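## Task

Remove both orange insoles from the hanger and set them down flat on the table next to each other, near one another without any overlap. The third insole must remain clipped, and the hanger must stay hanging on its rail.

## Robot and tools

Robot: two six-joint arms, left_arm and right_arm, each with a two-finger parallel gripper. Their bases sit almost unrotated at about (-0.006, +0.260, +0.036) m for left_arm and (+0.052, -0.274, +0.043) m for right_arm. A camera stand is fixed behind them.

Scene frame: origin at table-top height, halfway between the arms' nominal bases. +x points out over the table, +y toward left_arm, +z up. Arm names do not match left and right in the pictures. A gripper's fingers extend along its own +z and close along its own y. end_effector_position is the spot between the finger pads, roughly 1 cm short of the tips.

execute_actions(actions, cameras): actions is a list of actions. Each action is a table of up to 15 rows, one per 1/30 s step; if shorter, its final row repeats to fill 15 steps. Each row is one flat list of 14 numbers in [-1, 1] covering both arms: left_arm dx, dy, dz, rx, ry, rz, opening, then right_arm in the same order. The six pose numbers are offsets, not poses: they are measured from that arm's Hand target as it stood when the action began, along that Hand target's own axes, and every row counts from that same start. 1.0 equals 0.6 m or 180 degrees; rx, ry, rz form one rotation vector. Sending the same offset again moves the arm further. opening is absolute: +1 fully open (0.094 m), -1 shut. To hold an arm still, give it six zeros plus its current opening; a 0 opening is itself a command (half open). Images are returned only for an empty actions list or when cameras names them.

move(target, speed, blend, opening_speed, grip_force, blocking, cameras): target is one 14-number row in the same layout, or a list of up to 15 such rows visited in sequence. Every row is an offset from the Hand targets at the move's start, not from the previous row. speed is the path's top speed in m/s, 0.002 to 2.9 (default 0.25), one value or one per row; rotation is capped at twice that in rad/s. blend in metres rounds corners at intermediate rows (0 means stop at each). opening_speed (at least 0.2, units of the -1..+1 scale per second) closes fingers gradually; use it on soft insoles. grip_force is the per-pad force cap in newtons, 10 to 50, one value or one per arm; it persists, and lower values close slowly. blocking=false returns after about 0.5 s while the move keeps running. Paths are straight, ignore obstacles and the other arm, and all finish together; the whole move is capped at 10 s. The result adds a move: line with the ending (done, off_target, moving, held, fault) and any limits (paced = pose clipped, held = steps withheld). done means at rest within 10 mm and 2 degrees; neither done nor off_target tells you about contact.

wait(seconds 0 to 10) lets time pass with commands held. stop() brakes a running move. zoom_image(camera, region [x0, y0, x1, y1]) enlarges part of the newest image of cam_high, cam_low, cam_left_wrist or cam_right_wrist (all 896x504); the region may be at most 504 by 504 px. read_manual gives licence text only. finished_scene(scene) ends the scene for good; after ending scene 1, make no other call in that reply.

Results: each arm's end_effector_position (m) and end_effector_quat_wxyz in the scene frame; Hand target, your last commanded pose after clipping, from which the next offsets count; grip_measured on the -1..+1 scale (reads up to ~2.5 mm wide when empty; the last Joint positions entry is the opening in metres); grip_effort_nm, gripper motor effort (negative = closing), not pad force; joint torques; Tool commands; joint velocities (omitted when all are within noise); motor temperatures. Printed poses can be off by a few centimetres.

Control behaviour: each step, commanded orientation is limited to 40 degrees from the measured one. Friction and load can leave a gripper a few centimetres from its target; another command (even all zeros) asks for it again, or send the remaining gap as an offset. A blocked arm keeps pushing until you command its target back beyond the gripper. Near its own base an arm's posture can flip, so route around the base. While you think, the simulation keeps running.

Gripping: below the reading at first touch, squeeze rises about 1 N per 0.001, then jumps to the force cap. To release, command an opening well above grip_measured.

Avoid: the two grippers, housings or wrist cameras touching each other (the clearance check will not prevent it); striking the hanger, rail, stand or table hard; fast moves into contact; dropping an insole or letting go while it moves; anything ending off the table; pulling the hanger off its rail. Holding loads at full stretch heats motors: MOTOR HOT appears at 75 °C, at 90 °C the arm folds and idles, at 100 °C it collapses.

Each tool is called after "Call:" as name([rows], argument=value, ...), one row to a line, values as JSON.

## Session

Call:
execute_actions(actions=[])

Call:
zoom_image(camera="cam_high", region=[210, 60, 560, 360])

Scene clock: 0.00 s.
left_arm: end_effector_position=(+0.2903, +0.2468, +0.1562) grip_measured=+1.000 grip_effort_nm=n/a end_effector_quat_wxyz=(+0.577, -0.064, +0.804, -0.131) | right_arm: end_effector_position=(+0.3329, -0.3139, +0.0961) grip_measured=+1.000 grip_effort_nm=n/a end_effector_quat_wxyz=(+0.470, +0.052, +0.880, -0.032)
Joint positions: left_arm=[0.079 0.777 0.095 0.369 0.22 -0.233 0.094] | right_arm=[-0.145 0.945 0.114 0.241 -0.031 -0.029 0.094]
Joint velocities: within noise
Joint torques (N m): no reading
Motor temperatures (°C): left_arm=[24 26 35 25 20 22 22] | right_arm=[24 28 35 31 23 22 27]
Heat: left arm: 35 °C; right arm: 35 °C.
Hand target: left_arm +0.2917, +0.2469, +0.1615; +0.582, -0.062, +0.800, -0.130 | right_arm +0.3363, -0.3143, +0.1023; +0.479, +0.051, +0.876, -0.032
Tool commands: left_gripper/opening=+1.0 right_gripper/opening=+1.0
camera_calibration:
cam_left_wrist: T_world_to_cam=[[-0.0131885, -0.964487, 0.2638, 0.209444], [-0.885053, -0.111509, -0.451937, 0.381622], [0.465304, -0.239438, -0.852151, 0.168839], [0, 0, 0, 1]] pos_world=[0.261956, 0.284987, 0.261094]
cam_right_wrist: T_world_to_cam=[[-0.0904794, -0.995814, 0.0129949, -0.277331], [-0.970732, 0.0852707, -0.224516, 0.394407], [0.222468, -0.0329287, -0.974384, 0.125143], [0, 0, 0, 1]] pos_world=[0.32993, -0.30568, 0.214092]

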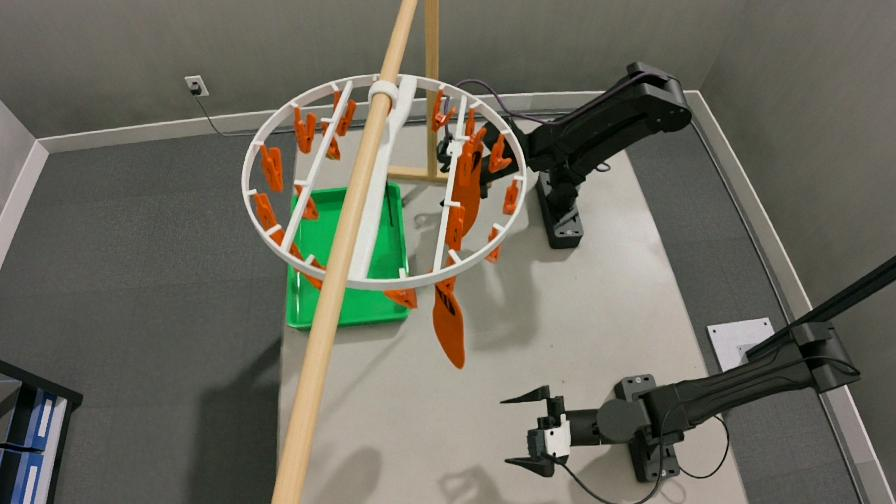

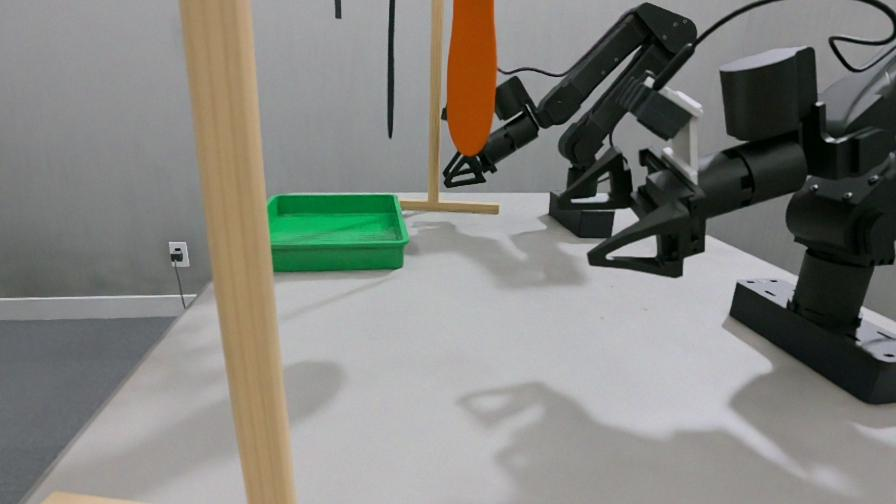

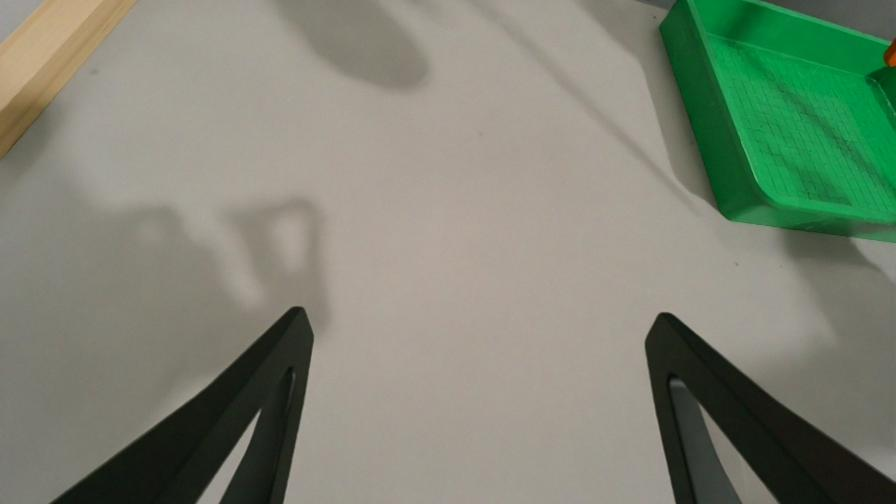

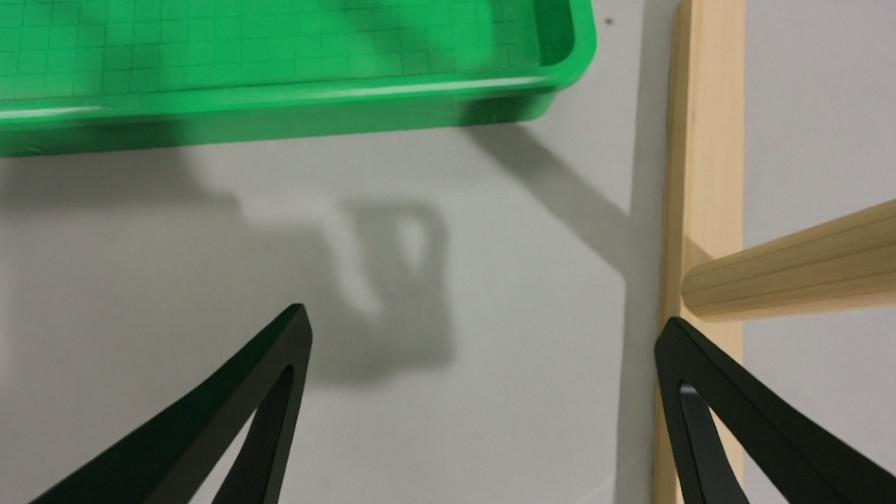

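Scaled by 1.440 from the camera's 896x504 image, which has a finer 1280x720 frame.

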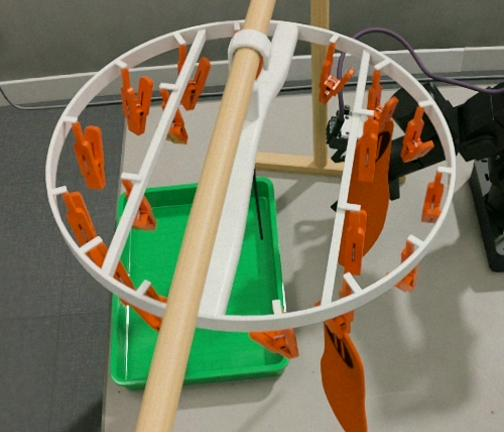

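Call:
move(target=[-0.108,-0.1145,-0.24,0.078,-0.0816,0.1021,1,-0.1357,0.16,-0.3187,-0.2,-0.1757,-0.056,0.3], speed=0.3, cameras=["all"])

Call:
zoom_image(camera="cam_low", region=[360, 0, 600, 200])

Scene clock: 6.50 s.
left_arm: end_effector_position=(+0.1745, +0.2189, +0.2854) grip_measured=+1.000 grip_effort_nm=0.00 end_effector_quat_wxyz=(+0.682, +0.131, +0.708, -0.127) | right_arm: end_effector_position=(+0.2403, -0.2064, +0.2627) grip_measured=+0.302 grip_effort_nm=-0.09 end_effector_quat_wxyz=(+0.652, -0.192, +0.704, +0.206)
Joint positions: left_arm=[1.048 0.017 0.413 -0.642 1.418 0.241 0.094] | right_arm=[-0.682 0.031 0.285 -0.471 -1.265 -0.167 0.061]
Joint torques (N m): left_arm=[0.61 2.15 5.15 1.46 0.25 0.03] | right_arm=[-0.65 2.51 10.77 1.18 -0.27 -0.1]
Heat: left arm: 36 °C; right arm: 35 °C.
Hand target: left_arm +0.1719, +0.2170, +0.2817; +0.696, +0.121, +0.697, -0.123 | right_arm +0.2318, -0.2036, +0.2734; +0.683, -0.183, +0.683, +0.183
Off the commanded pose: left_arm 0.005 m, 2 deg | right_arm 0.014 m, 5 deg.
joint sent to its limit (left arm) — joint 2 (shoulder), lower limit. The joint targets still meet the commanded pose.
joint sent to its limit (right arm) — joint 2 (shoulder), lower limit. The joint targets are off in position and orientation.
move: off_target (right_arm)
camera_calibration:
cam_left_wrist: T_world_to_cam=[[-0.321822, -0.946755, -0.00920188, 0.27474], [-0.671268, 0.235011, -0.702972, 0.292972], [0.667705, -0.220055, -0.711158, 0.246277], [0, 0, 0, 1]] pos_world=[0.120639, 0.245455, 0.383621]
cam_right_wrist: T_world_to_cam=[[0.558596, -0.829188, -0.0204409, -0.29365], [-0.613958, -0.396782, -0.682363, 0.267728], [0.557697, 0.393715, -0.730728, 0.255057], [0, 0, 0, 1]] pos_world=[0.186161, -0.237681, 0.363062]

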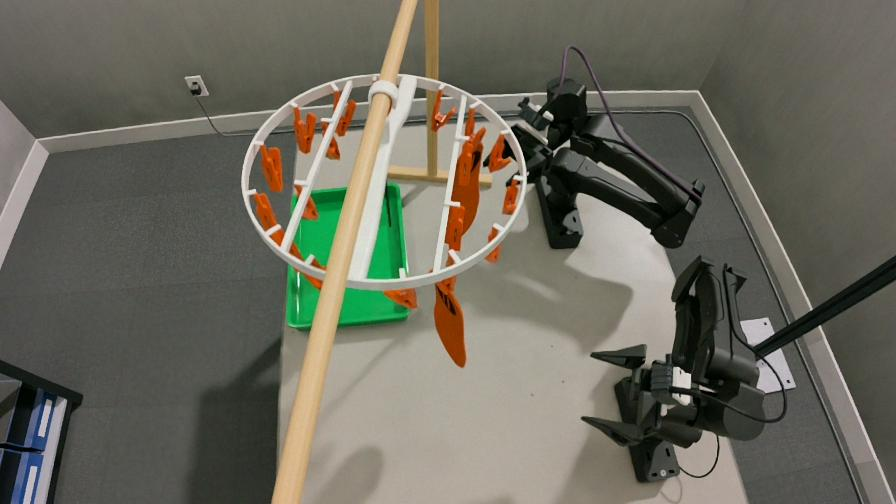

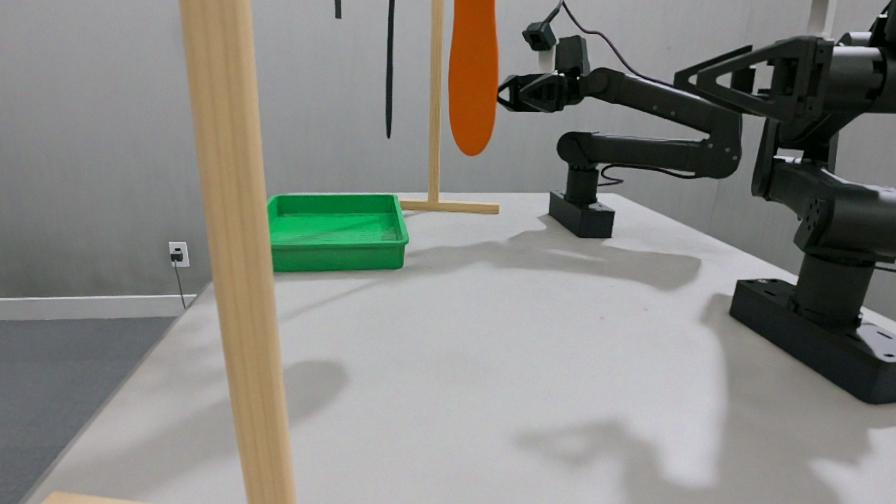

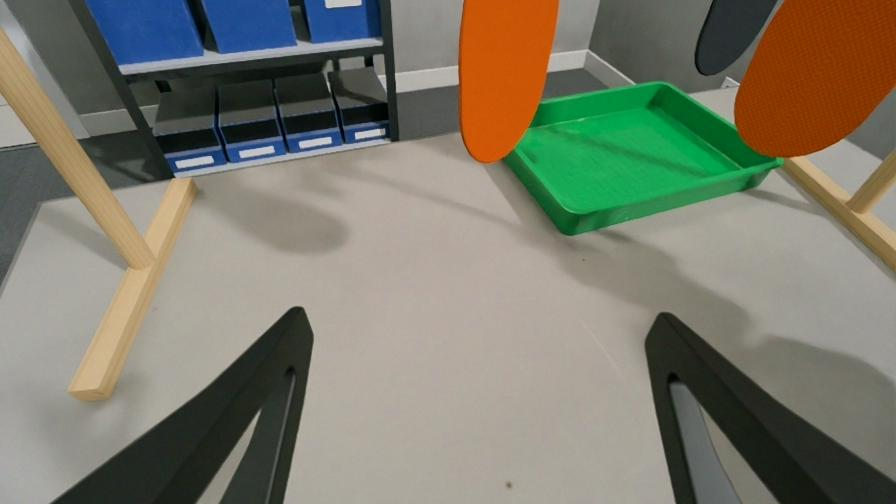

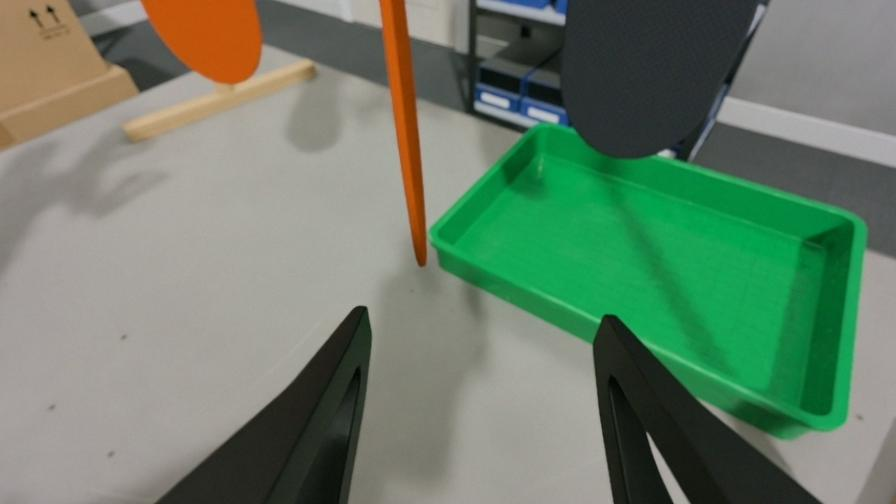

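Scaled by 2.100 from the camera's 896x504 image, which has a finer 1280x720 frame.

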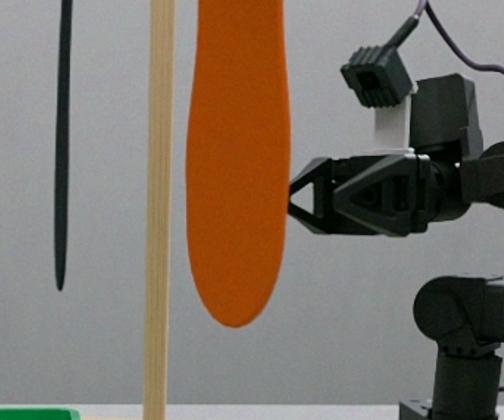

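Call:
move(target=[0.028,0.0797,0.2478,0.2333,0,0,0.7,0.018,0.0135,0.0367,-0.0556,0,0,0.3], speed=0.3, cameras=["cam_left_wrist","cam_right_wrist","cam_high"])

Scene clock: 12.63 s.
left_arm: end_effector_position=(+0.3300, +0.2147, +0.2707) grip_measured=+0.703 grip_effort_nm=-0.14 end_effector_quat_wxyz=(+0.610, +0.368, +0.608, -0.350) | right_arm: end_effector_position=(+0.2439, -0.1850, +0.2684) grip_measured=+0.302 grip_effort_nm=-0.09 end_effector_quat_wxyz=(+0.669, -0.249, +0.660, +0.235)
Joint positions: left_arm=[0.416 1.46 0.652 0.681 1.488 0.15 0.08] | right_arm=[-0.461 0.031 0.184 -0.14 -1.177 -0.011 0.061]
Joint torques (N m): left_arm=[-0.49 -3.75 5.16 1.63 0.2 -0.03] | right_arm=[0.79 4.12 6.08 1.5 0.11 0.13]
Heat: left arm: 36 °C; right arm: 36 °C.
Hand target: left_arm +0.3280, +0.2113, +0.2644; +0.606, +0.362, +0.607, -0.365 | right_arm +0.2468, -0.1857, +0.2626; +0.664, -0.241, +0.665, +0.242
Off the commanded pose: left_arm 0.007 m, 2 deg | right_arm 0.007 m, 1 deg.
move: done
camera_calibration:
cam_left_wrist: T_world_to_cam=[[-0.854651, -0.518112, -0.0336465, 0.411156], [-0.337736, 0.603993, -0.721891, 0.203791], [0.394342, -0.605601, -0.691189, 0.298714], [0, 0, 0, 1]] pos_world=[0.302428, 0.270838, 0.367416]
cam_right_wrist: T_world_to_cam=[[0.658627, -0.751123, 0.0449942, -0.305321], [-0.491413, -0.47464, -0.730226, 0.250859], [0.569846, 0.458835, -0.681723, 0.24481], [0, 0, 0, 1]] pos_world=[0.184863, -0.222594, 0.363814]
Images, in order (width x height): cam_high 896x504, cam_left_wrist 896x504, cam_right_wrist 896x504.

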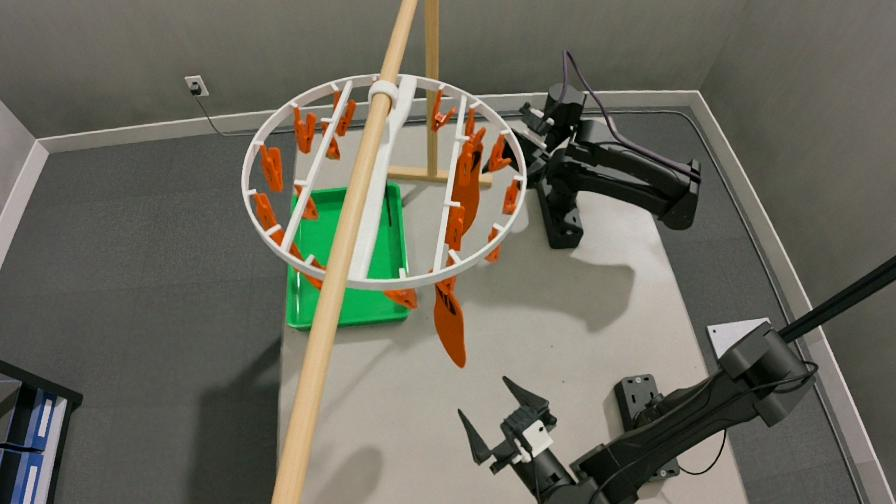

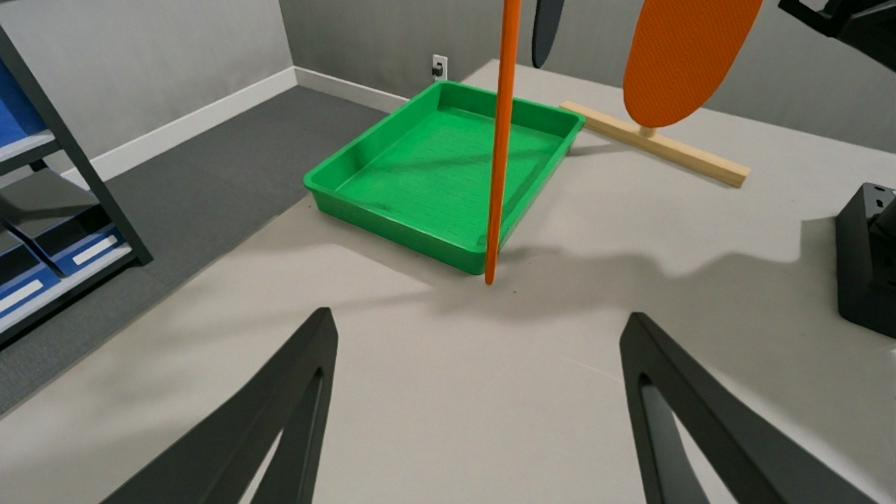

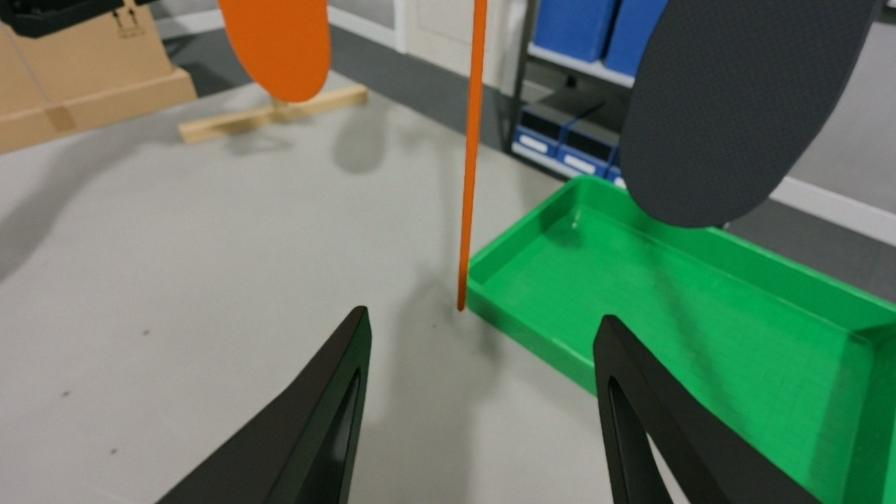

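Call:
move(target=[0.02,-0.008,0.147,0,0,0,0.3,0.03,0.004,0.117,0,0,0,0.0], speed=0.12, cameras=["cam_left_wrist","cam_right_wrist","cam_high","cam_low"])

Scene clock: 15.10 s.
left_arm: end_effector_position=(+0.3635, +0.1319, +0.2574) grip_measured=+0.303 grip_effort_nm=-0.14 end_effector_quat_wxyz=(+0.610, +0.367, +0.602, -0.362) | right_arm: end_effector_position=(+0.3001, -0.1391, +0.2501) grip_measured=+0.002 grip_effort_nm=-0.09 end_effector_quat_wxyz=(+0.666, -0.246, +0.662, +0.239)
Joint positions: left_arm=[0.1 1.587 0.642 0.959 1.19 -0.001 0.061] | right_arm=[0.183 0.536 0.108 0.43 -0.534 -0.01 0.047]
Joint torques (N m): left_arm=[-0.36 -4.52 5.61 1.81 -0.03 -0.02] | right_arm=[0.7 1.2 6.9 1.85 0.11 0.11]
Heat: left arm: 36 °C; right arm: 36 °C.
Hand target: left_arm +0.3652, +0.1311, +0.2525; +0.606, +0.362, +0.607, -0.365 | right_arm +0.2991, -0.1387, +0.2445; +0.664, -0.241, +0.665, +0.242
Off the commanded pose: left_arm 0.005 m, 1 deg | right_arm 0.006 m, 1 deg.
move: done
camera_calibration:
cam_left_wrist: T_world_to_cam=[[-0.863503, -0.503863, -0.0220176, 0.39475], [-0.328981, 0.595812, -0.732653, 0.256263], [0.382275, -0.625405, -0.680246, 0.23032], [0, 0, 0, 1]] pos_world=[0.337129, 0.190258, 0.353118]
cam_right_wrist: T_world_to_cam=[[0.659611, -0.750879, 0.0330765, -0.304309], [-0.498298, -0.469829, -0.72867, 0.289192], [0.562683, 0.464157, -0.684066, 0.182629], [0, 0, 0, 1]] pos_world=[0.242068, -0.177397, 0.345721]

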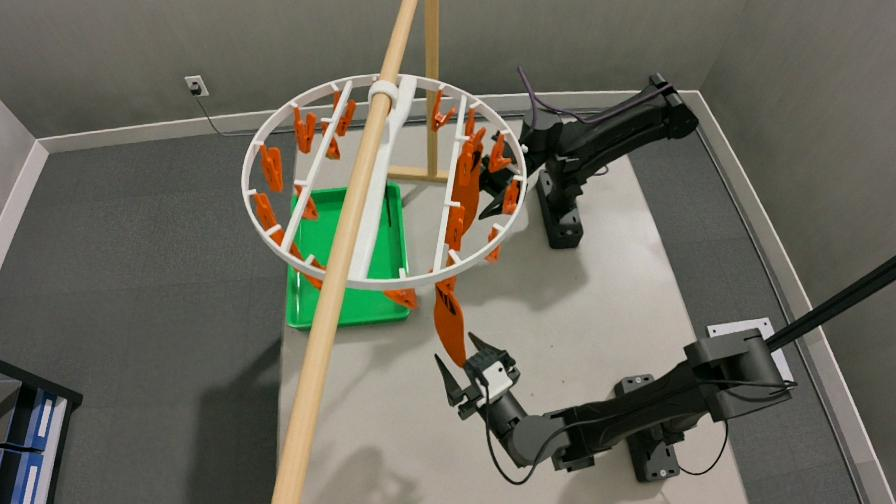

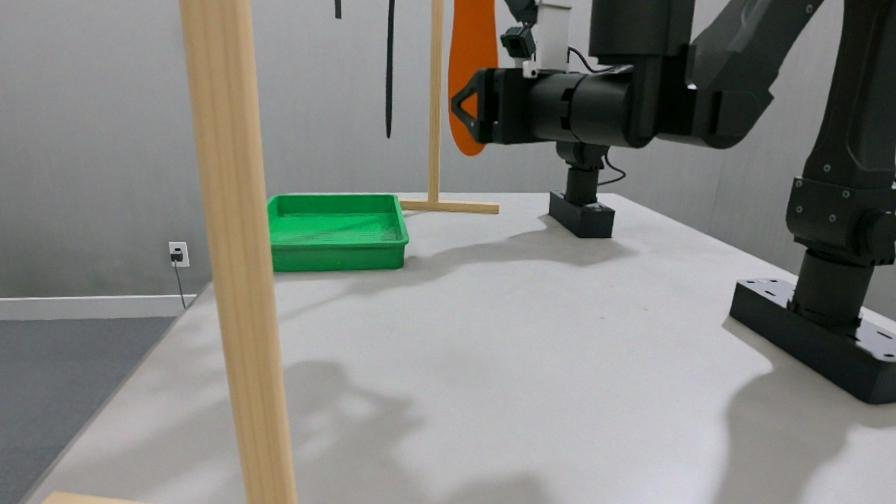

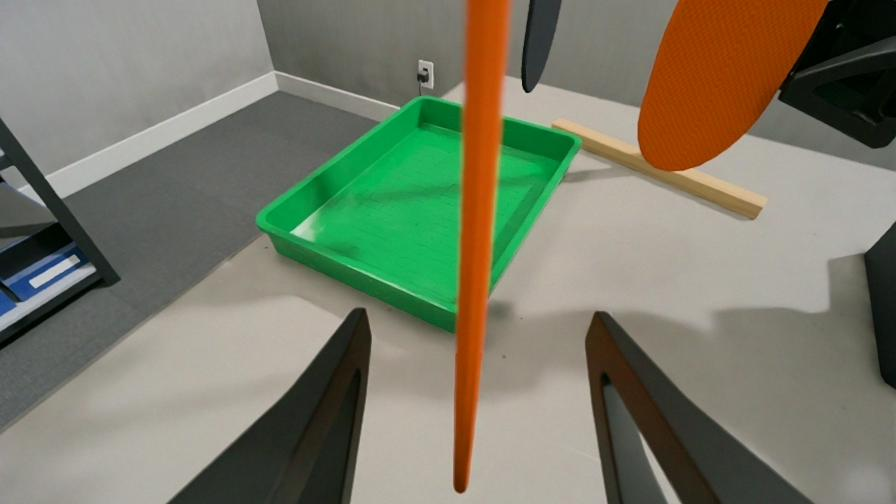

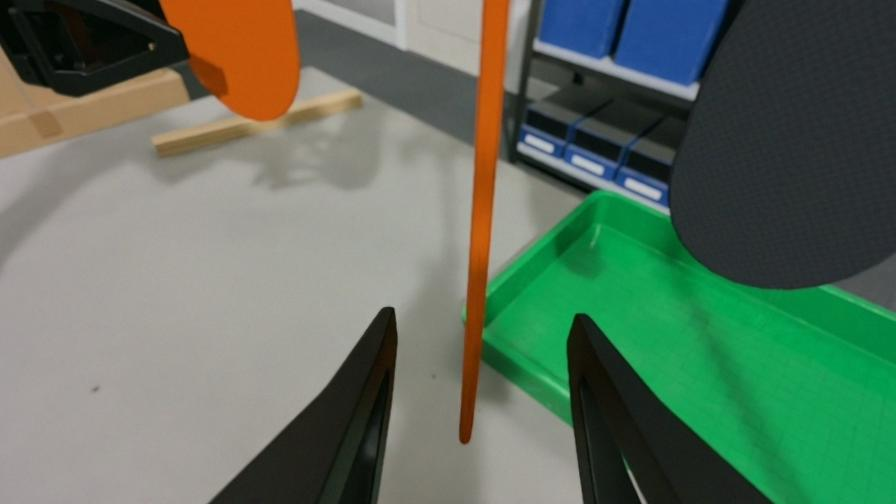

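Call:
move([
  [0,0,0,0,0,0,-1,0,0,0,0,0,0,-1],
  [0.17,0,0,0,0,0,-1,0.16,0,0,0,0,0,-1],
], speed=0.08, opening_speed=0.8, cameras=["cam_high","cam_low"])

Scene clock: 21.03 s.
left_arm: end_effector_position=(+0.3678, +0.1329, +0.1582) grip_measured=-0.935 grip_effort_nm=-1.03 end_effector_quat_wxyz=(+0.614, +0.367, +0.601, -0.357) | right_arm: end_effector_position=(+0.3044, -0.1376, +0.1555) grip_measured=-0.955 grip_effort_nm=-1.03 end_effector_quat_wxyz=(+0.574, -0.297, +0.725, +0.241)
Joint positions: left_arm=[0.1 2.021 0.552 1.493 1.182 0 0.003] | right_arm=[0.108 0.945 0.022 0.628 -0.675 -0.179 0.002]
Joint torques (N m): left_arm=[-0.34 -5.64 2.81 1.8 0.08 -0.03] | right_arm=[-0.66 -0.69 6.13 1.54 -0.26 -0.09]
Heat: left arm: 36 °C; right arm: 36 °C.
Hand target: left_arm +0.3649, +0.1308, +0.1505; +0.606, +0.363, +0.607, -0.365 | right_arm +0.2990, -0.1386, +0.1486; +0.664, -0.241, +0.665, +0.242
Off the commanded pose: left_arm 0.009 m, 2 deg | right_arm 0.009 m, 14 deg.
joint sent to its limit (right arm) — joint 3 (elbow), lower limit, where the elbow is as bent as it goes. The joint targets are off in orientation, not in position.
move: off_target (right_arm)
Images, in order (width x height): cam_high 896x504, cam_low 896x504.

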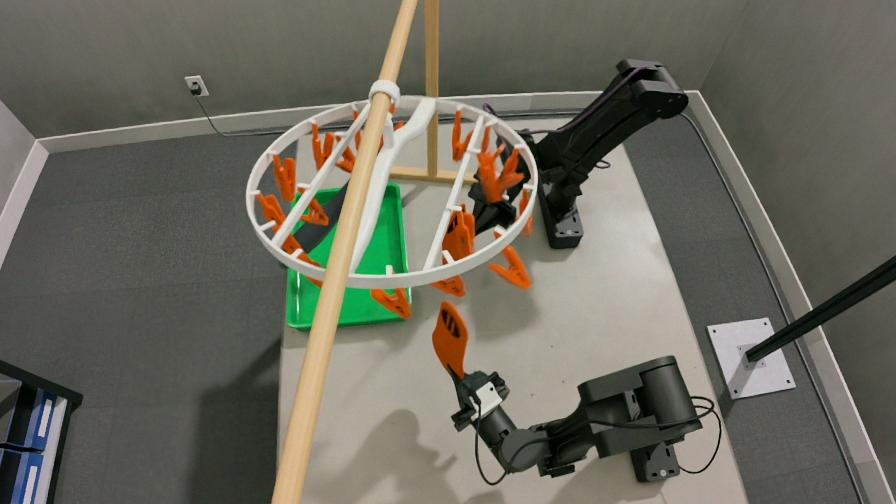

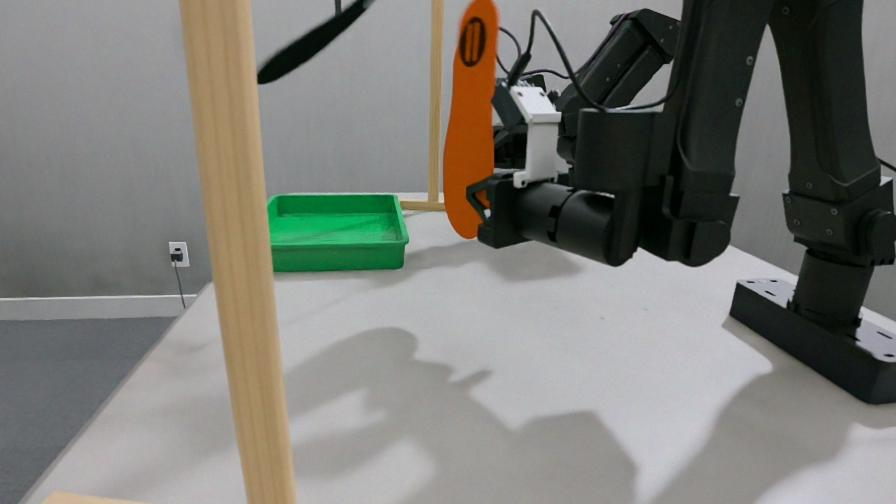

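Call:
move([
  [-0.033,0,-0.159,0,0,0,-1,0,0,0,0,0,0,-1],
  [-0.083,-0.013,-0.0995,-0.3303,-0.3316,-0.4157,-1,0,0,0,0,0,0,-1],
], speed=0.35, blend=[0.03,0], cameras=["cam_high","cam_low"])

Scene clock: 26.40 s.
left_arm: end_effector_position=(+0.3282, +0.1822, +0.1929) grip_measured=-0.935 grip_effort_nm=-1.03 end_effector_quat_wxyz=(+0.560, -0.561, +0.435, -0.427) | right_arm: end_effector_position=(+0.3043, -0.1375, +0.1555) grip_measured=-0.955 grip_effort_nm=-1.03 end_effector_quat_wxyz=(+0.574, -0.297, +0.724, +0.241)
Joint positions: left_arm=[-0.67 1.548 0.223 1.309 -0.922 -1.575 0.003] | right_arm=[0.108 0.945 0.022 0.628 -0.675 -0.179 0.002]
Joint torques (N m): left_arm=[-0.58 -5.3 5.7 1.72 -0.09 0.04] | right_arm=[-0.5 -0.42 6.19 1.57 -0.24 -0.09]
Heat: left arm: 36 °C; right arm: 36 °C.
Hand target: left_arm +0.3301, +0.1800, +0.2003; +0.561, -0.562, +0.430, -0.431 | right_arm +0.3003, -0.1381, +0.1492; +0.566, -0.299, +0.728, +0.243 (not the last commanded pose)
Off the commanded pose: left_arm 0.008 m, 1 deg | right_arm 0.009 m, 14 deg.
move: off_target (right_arm)
Images, in order (width x height): cam_high 896x504, cam_low 896x504.

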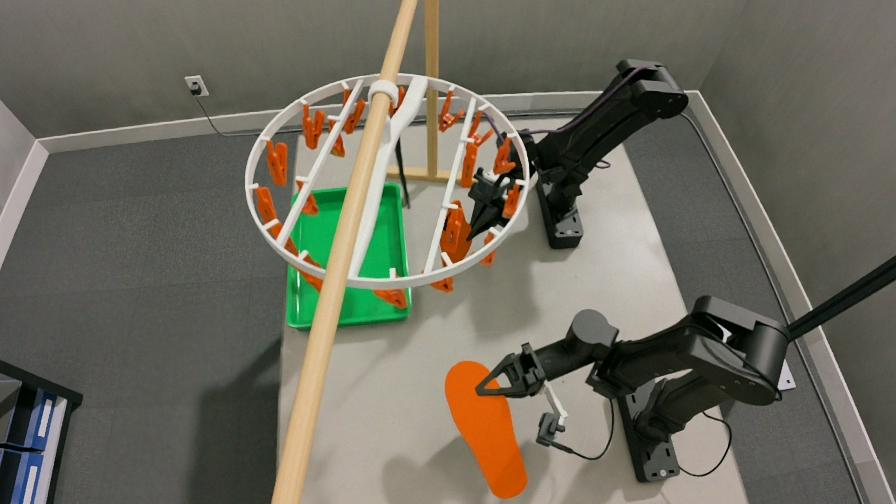

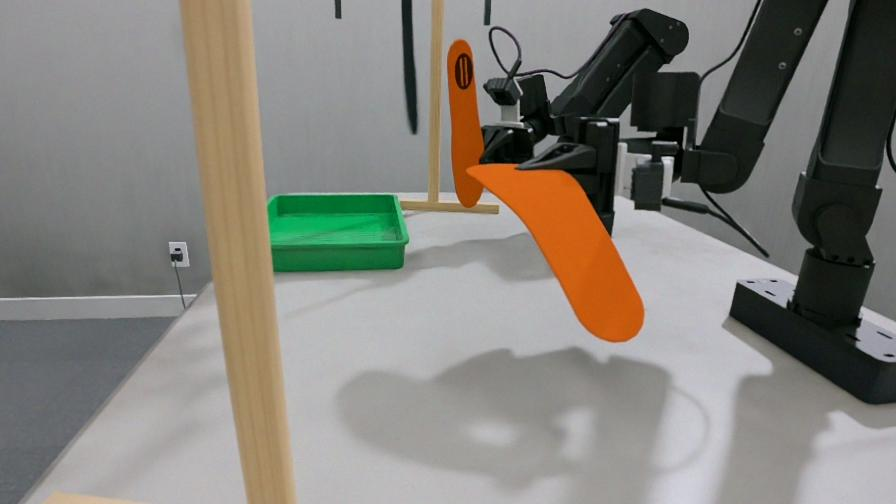

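Call:
move([
  [0.159,0.12,0.078,-0.1389,0.0667,0,-1,0,0,0,0,0,0,-1],
  [0.159,0.2567,0.078,-0.1389,0.0667,0,-1,0,0,0,0,0,0,-1],
], speed=0.18, blend=[0.02,0], cameras=["cam_high","cam_low"])

Scene clock: 29.87 s.
left_arm: end_effector_position=(+0.4016, +0.0946, +0.0544) grip_measured=-0.935 grip_effort_nm=-1.03 end_effector_quat_wxyz=(-0.376, +0.621, -0.563, +0.396) | right_arm: end_effector_position=(+0.3043, -0.1375, +0.1555) grip_measured=-0.955 grip_effort_nm=-1.03 end_effector_quat_wxyz=(+0.574, -0.297, +0.724, +0.241)
Joint positions: left_arm=[-0.617 2.018 0.614 0.902 -0.572 -1.934 0.003] | right_arm=[0.108 0.945 0.022 0.628 -0.675 -0.179 0.002]
Joint torques (N m): left_arm=[0.5 -6.3 3.52 1.98 -0.15 0.06] | right_arm=[-0.5 -0.4 6.19 1.57 -0.24 -0.09]
Heat: left arm: 36 °C; right arm: 35 °C.
Hand target: left_arm +0.4001, +0.0998, +0.0464; -0.379, +0.622, -0.568, +0.384 | right_arm +0.3003, -0.1381, +0.1492; +0.566, -0.299, +0.728, +0.243
Off the commanded pose: left_arm 0.010 m, 2 deg | right_arm 0.008 m, 1 deg.
move: done
Images, in order (width x height): cam_high 896x504, cam_low 896x504.

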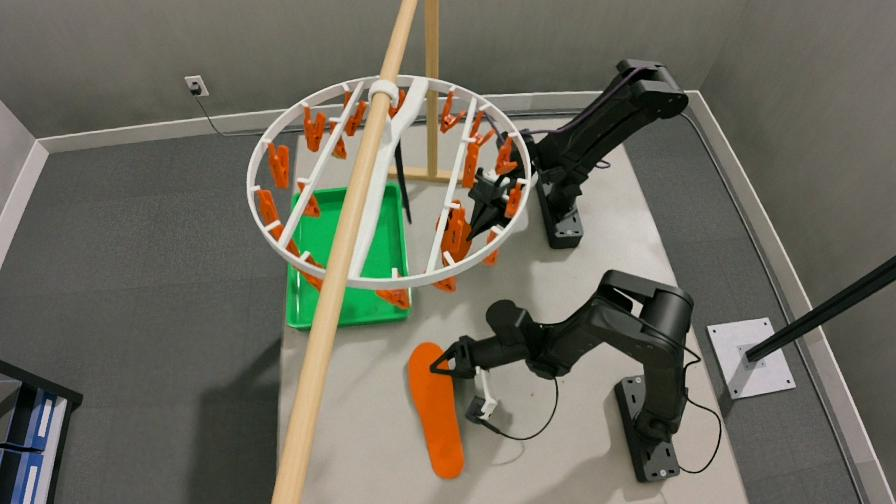

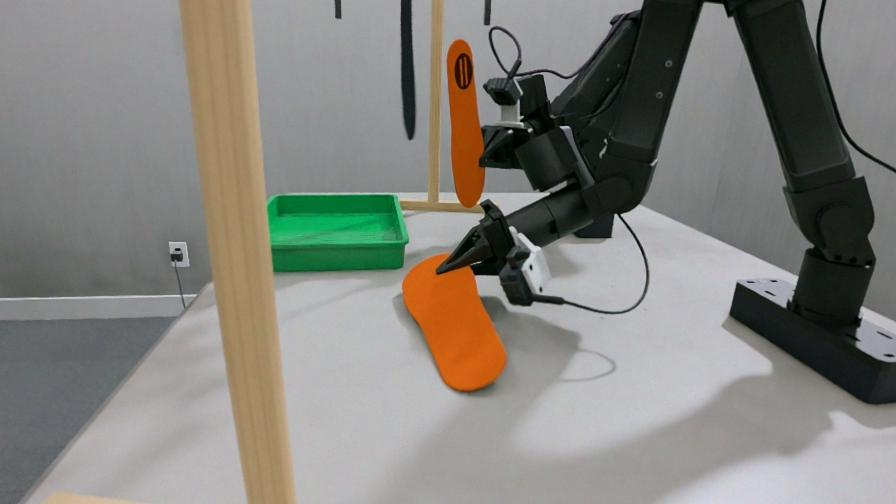

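Call:
move([
  [-0.02,0.048,0.0235,0,0,0,-1,0,0,0,0,0,0,-1],
  [-0.02,0.039,0.0193,0,0,0,-0.35,0,0,0,0,0,0,-1],
  [-0.03,0.123,-0.162,0,0,0,-0.35,0,0,0,0,0,0,-1],
], speed=[0.08,0.05,0.2], opening_speed=1.0, cameras=["cam_high","cam_low"])

Scene clock: 33.93 s.
left_arm: end_effector_position=(+0.2862, +0.1024, +0.0265) grip_measured=-0.353 grip_effort_nm=0.16 end_effector_quat_wxyz=(-0.375, +0.610, -0.564, +0.412) | right_arm: end_effector_position=(+0.3043, -0.1375, +0.1555) grip_measured=-0.955 grip_effort_nm=-1.03 end_effector_quat_wxyz=(+0.574, -0.297, +0.724, +0.241)
Joint positions: left_arm=[-0.905 2.078 0.239 1.261 -0.802 -2.095 0.03] | right_arm=[0.108 0.945 0.022 0.628 -0.675 -0.179 0.002]
Joint torques (N m): left_arm=[-0.44 -5.72 0.25 1.4 -0.29 0.01] | right_arm=[-0.53 -0.42 6.2 1.57 -0.24 -0.09]
Heat: left arm: 36 °C; right arm: 35 °C.
Hand target: left_arm +0.2801, +0.1094, +0.0194; -0.379, +0.622, -0.568, +0.384 | right_arm +0.3003, -0.1381, +0.1492; +0.566, -0.299, +0.728, +0.243
Off the commanded pose: left_arm 0.012 m, 4 deg | right_arm 0.008 m, 1 deg.
joint sent to its limit (left arm) — joint 6 (wrist roll), lower limit. The joint targets still meet the commanded pose.
move: off_target (left_arm)
Images, in order (width x height): cam_high 896x504, cam_low 896x504.

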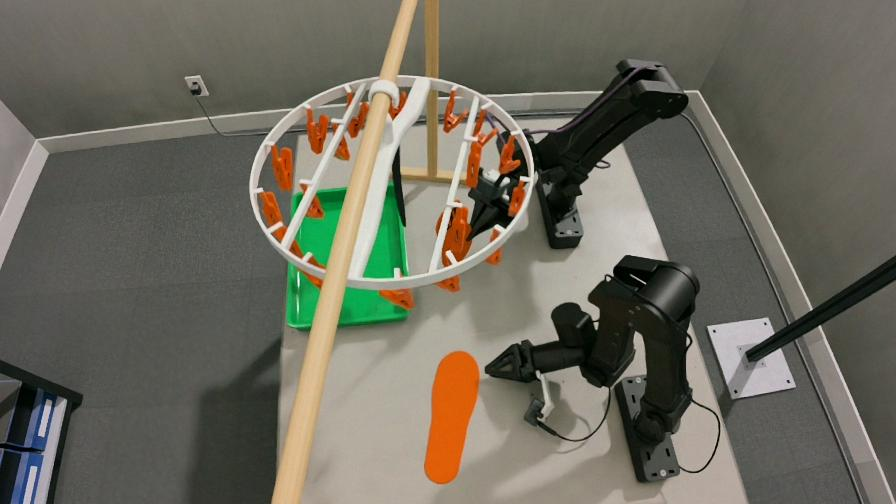

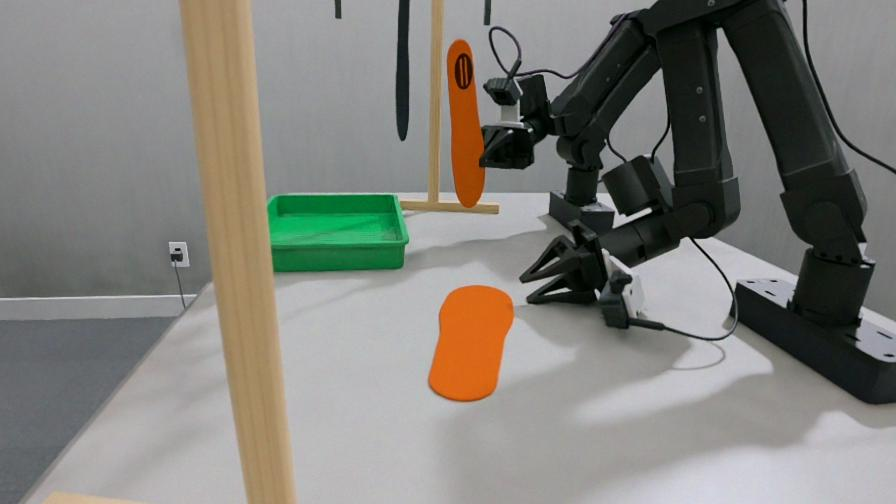

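Call:
move(target=[0.013,-0.038,0.083,0,0,0,-0.4,0,0,0,0,0,0,-1], speed=0.1, cameras=["cam_high","cam_low"])

Scene clock: 35.70 s.
left_arm: end_effector_position=(+0.3368, +0.1020, +0.0296) grip_measured=-0.397 grip_effort_nm=-0.13 end_effector_quat_wxyz=(-0.377, +0.624, -0.552, +0.405) | right_arm: end_effector_position=(+0.3043, -0.1375, +0.1555) grip_measured=-0.955 grip_effort_nm=-1.03 end_effector_quat_wxyz=(+0.574, -0.297, +0.724, +0.241)
Joint positions: left_arm=[-0.752 2.078 0.389 1.158 -0.697 -2.028 0.028] | right_arm=[0.108 0.945 0.022 0.628 -0.675 -0.179 0.002]
Joint torques (N m): left_arm=[0.4 -5.49 2.8 1.54 -0.07 0.16] | right_arm=[-0.5 -0.42 6.19 1.57 -0.24 -0.09]
Heat: left arm: 35 °C; right arm: 35 °C.
Hand target: left_arm +0.3353, +0.1049, +0.0196; -0.379, +0.622, -0.568, +0.384 | right_arm +0.3003, -0.1381, +0.1492; +0.566, -0.299, +0.728, +0.243
Off the commanded pose: left_arm 0.010 m, 3 deg | right_arm 0.008 m, 1 deg.
move: off_target (left_arm)
Images, in order (width x height): cam_high 896x504, cam_low 896x504.

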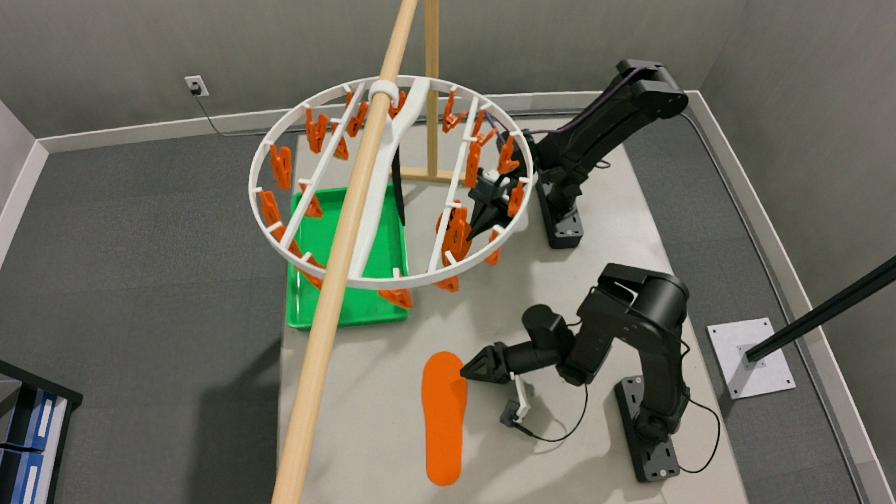

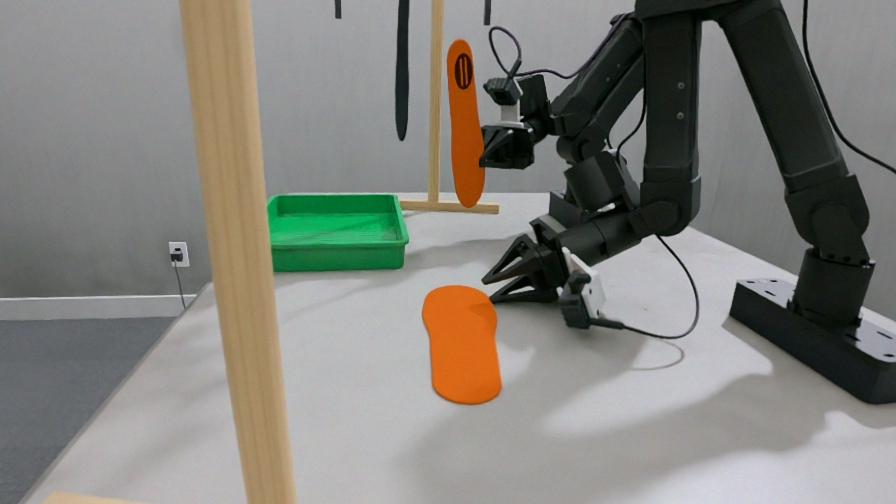

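Call:
move([
  [0,-0.015,0.033,0,0,0,-0.4,0,0,0,0,0,0,-1],
  [0,0.02,-0.083,0,0,0,-0.4,0,0,0,0,0,0,-1],
], speed=0.1, cameras=["cam_high","cam_low"])

Scene clock: 38.20 s.
left_arm: end_effector_position=(+0.2871, +0.0995, +0.0265) grip_measured=-0.398 grip_effort_nm=-0.12 end_effector_quat_wxyz=(-0.375, +0.608, -0.579, +0.393) | right_arm: end_effector_position=(+0.3043, -0.1375, +0.1555) grip_measured=-0.955 grip_effort_nm=-1.03 end_effector_quat_wxyz=(+0.574, -0.297, +0.724, +0.241)
Joint positions: left_arm=[-0.906 2.013 0.264 1.123 -0.796 -2.095 0.028] | right_arm=[0.108 0.945 0.022 0.628 -0.675 -0.179 0.002]
Joint torques (N m): left_arm=[-0.53 -7.17 1.13 1.65 -0.34 -0.03] | right_arm=[-0.5 -0.42 6.17 1.57 -0.24 -0.09]
Heat: left arm: 35 °C; right arm: 35 °C.
Hand target: left_arm +0.2850, +0.1023, +0.0296; -0.378, +0.622, -0.569, +0.384 | right_arm +0.3003, -0.1381, +0.1492; +0.566, -0.299, +0.728, +0.243
Off the commanded pose: left_arm 0.005 m, 2 deg | right_arm 0.008 m, 1 deg.
joint sent to its limit (left arm) — joint 6 (wrist roll), lower limit. The joint targets still meet the commanded pose.
move: done
Images, in order (width x height): cam_high 896x504, cam_low 896x504.

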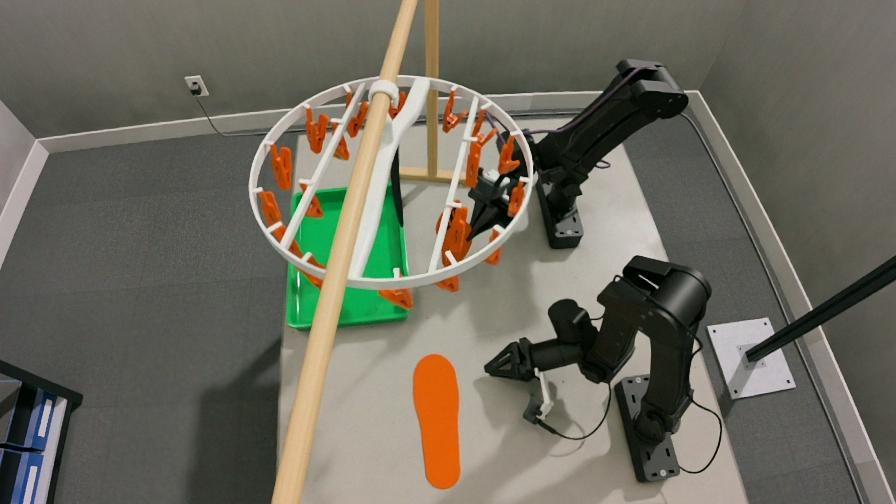

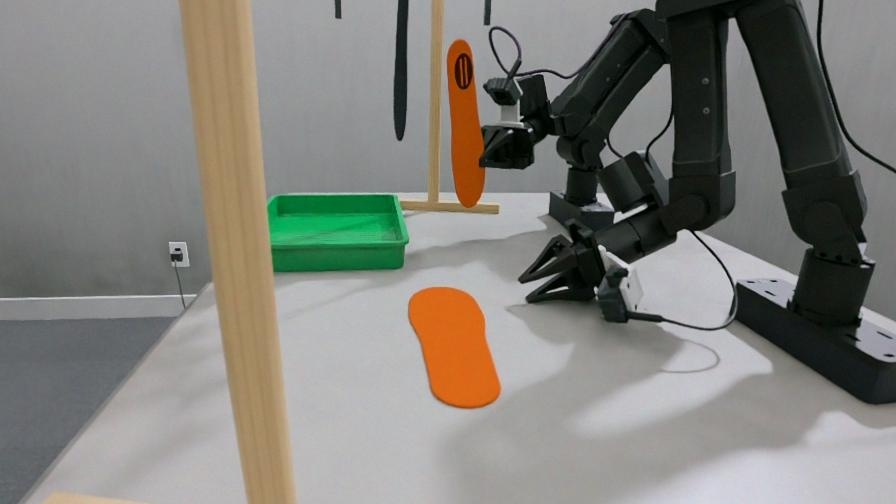

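Call:
move([
  [-0.086,-0.207,-0.147,0,0,0,-0.4,0,0,0,0,0,0,-1],
  [-0.576,-0.328,-0.267,-0.0077,-0.2237,0.464,-0.4,-0.01,0.092,0.044,0,0,0,-1],
  [-0.576,-0.328,-0.267,-0.0077,-0.2237,0.464,-0.4,-0.131,0.2217,0.197,0.2721,0.1575,-0.4336,-1],
], speed=0.4, blend=[0.03,0.02,0], cameras=["cam_high","cam_low"])

Scene clock: 47.47 s.
left_arm: end_effector_position=(+0.2021, +0.4546, +0.2638) grip_measured=-0.398 grip_effort_nm=-0.12 end_effector_quat_wxyz=(+0.685, -0.182, +0.681, +0.185) | right_arm: end_effector_position=(+0.3020, +0.0525, +0.2051) grip_measured=-0.955 grip_effort_nm=-1.03 end_effector_quat_wxyz=(+0.474, -0.481, +0.530, -0.513)
Joint positions: left_arm=[1.093 0.561 0.189 0.38 0.576 -0.002 0.028] | right_arm=[1.384 1.922 0.851 0.868 1.452 -1.362 0.002]
Joint torques (N m): left_arm=[0.62 0.69 6.32 2.18 0.08 0.05] | right_arm=[0.5 -7.86 4.75 1.44 0.28 -0.01]
Heat: left arm: 36 °C; right arm: 35 °C.
Hand target: left_arm +0.2011, +0.4547, +0.2591; +0.683, -0.183, +0.683, +0.184 | right_arm +0.3001, +0.0500, +0.1991; +0.478, -0.478, +0.521, -0.521
Off the commanded pose: left_arm 0.005 m, 0 deg | right_arm 0.007 m, 1 deg.
move: done
Images, in order (width x height): cam_high 896x504, cam_low 896x504.

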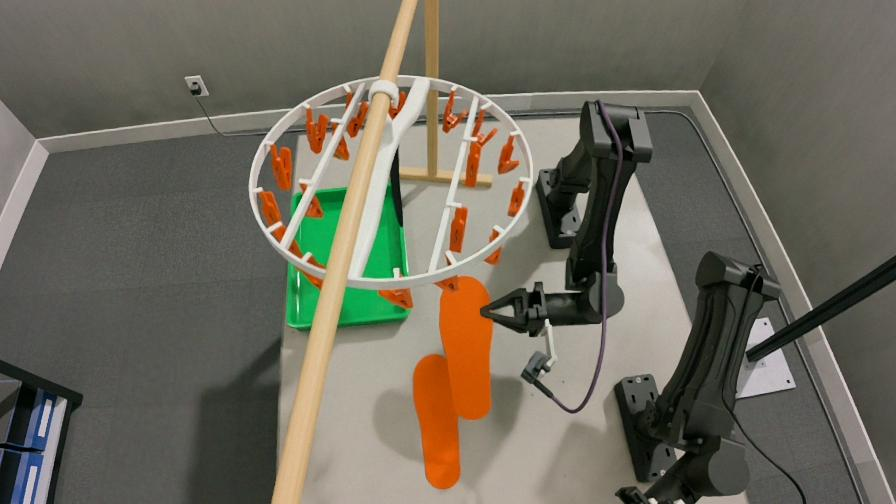

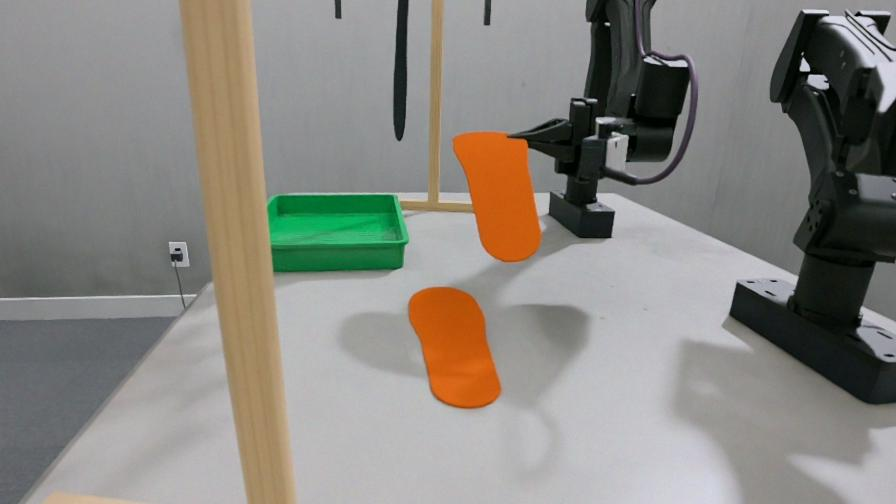

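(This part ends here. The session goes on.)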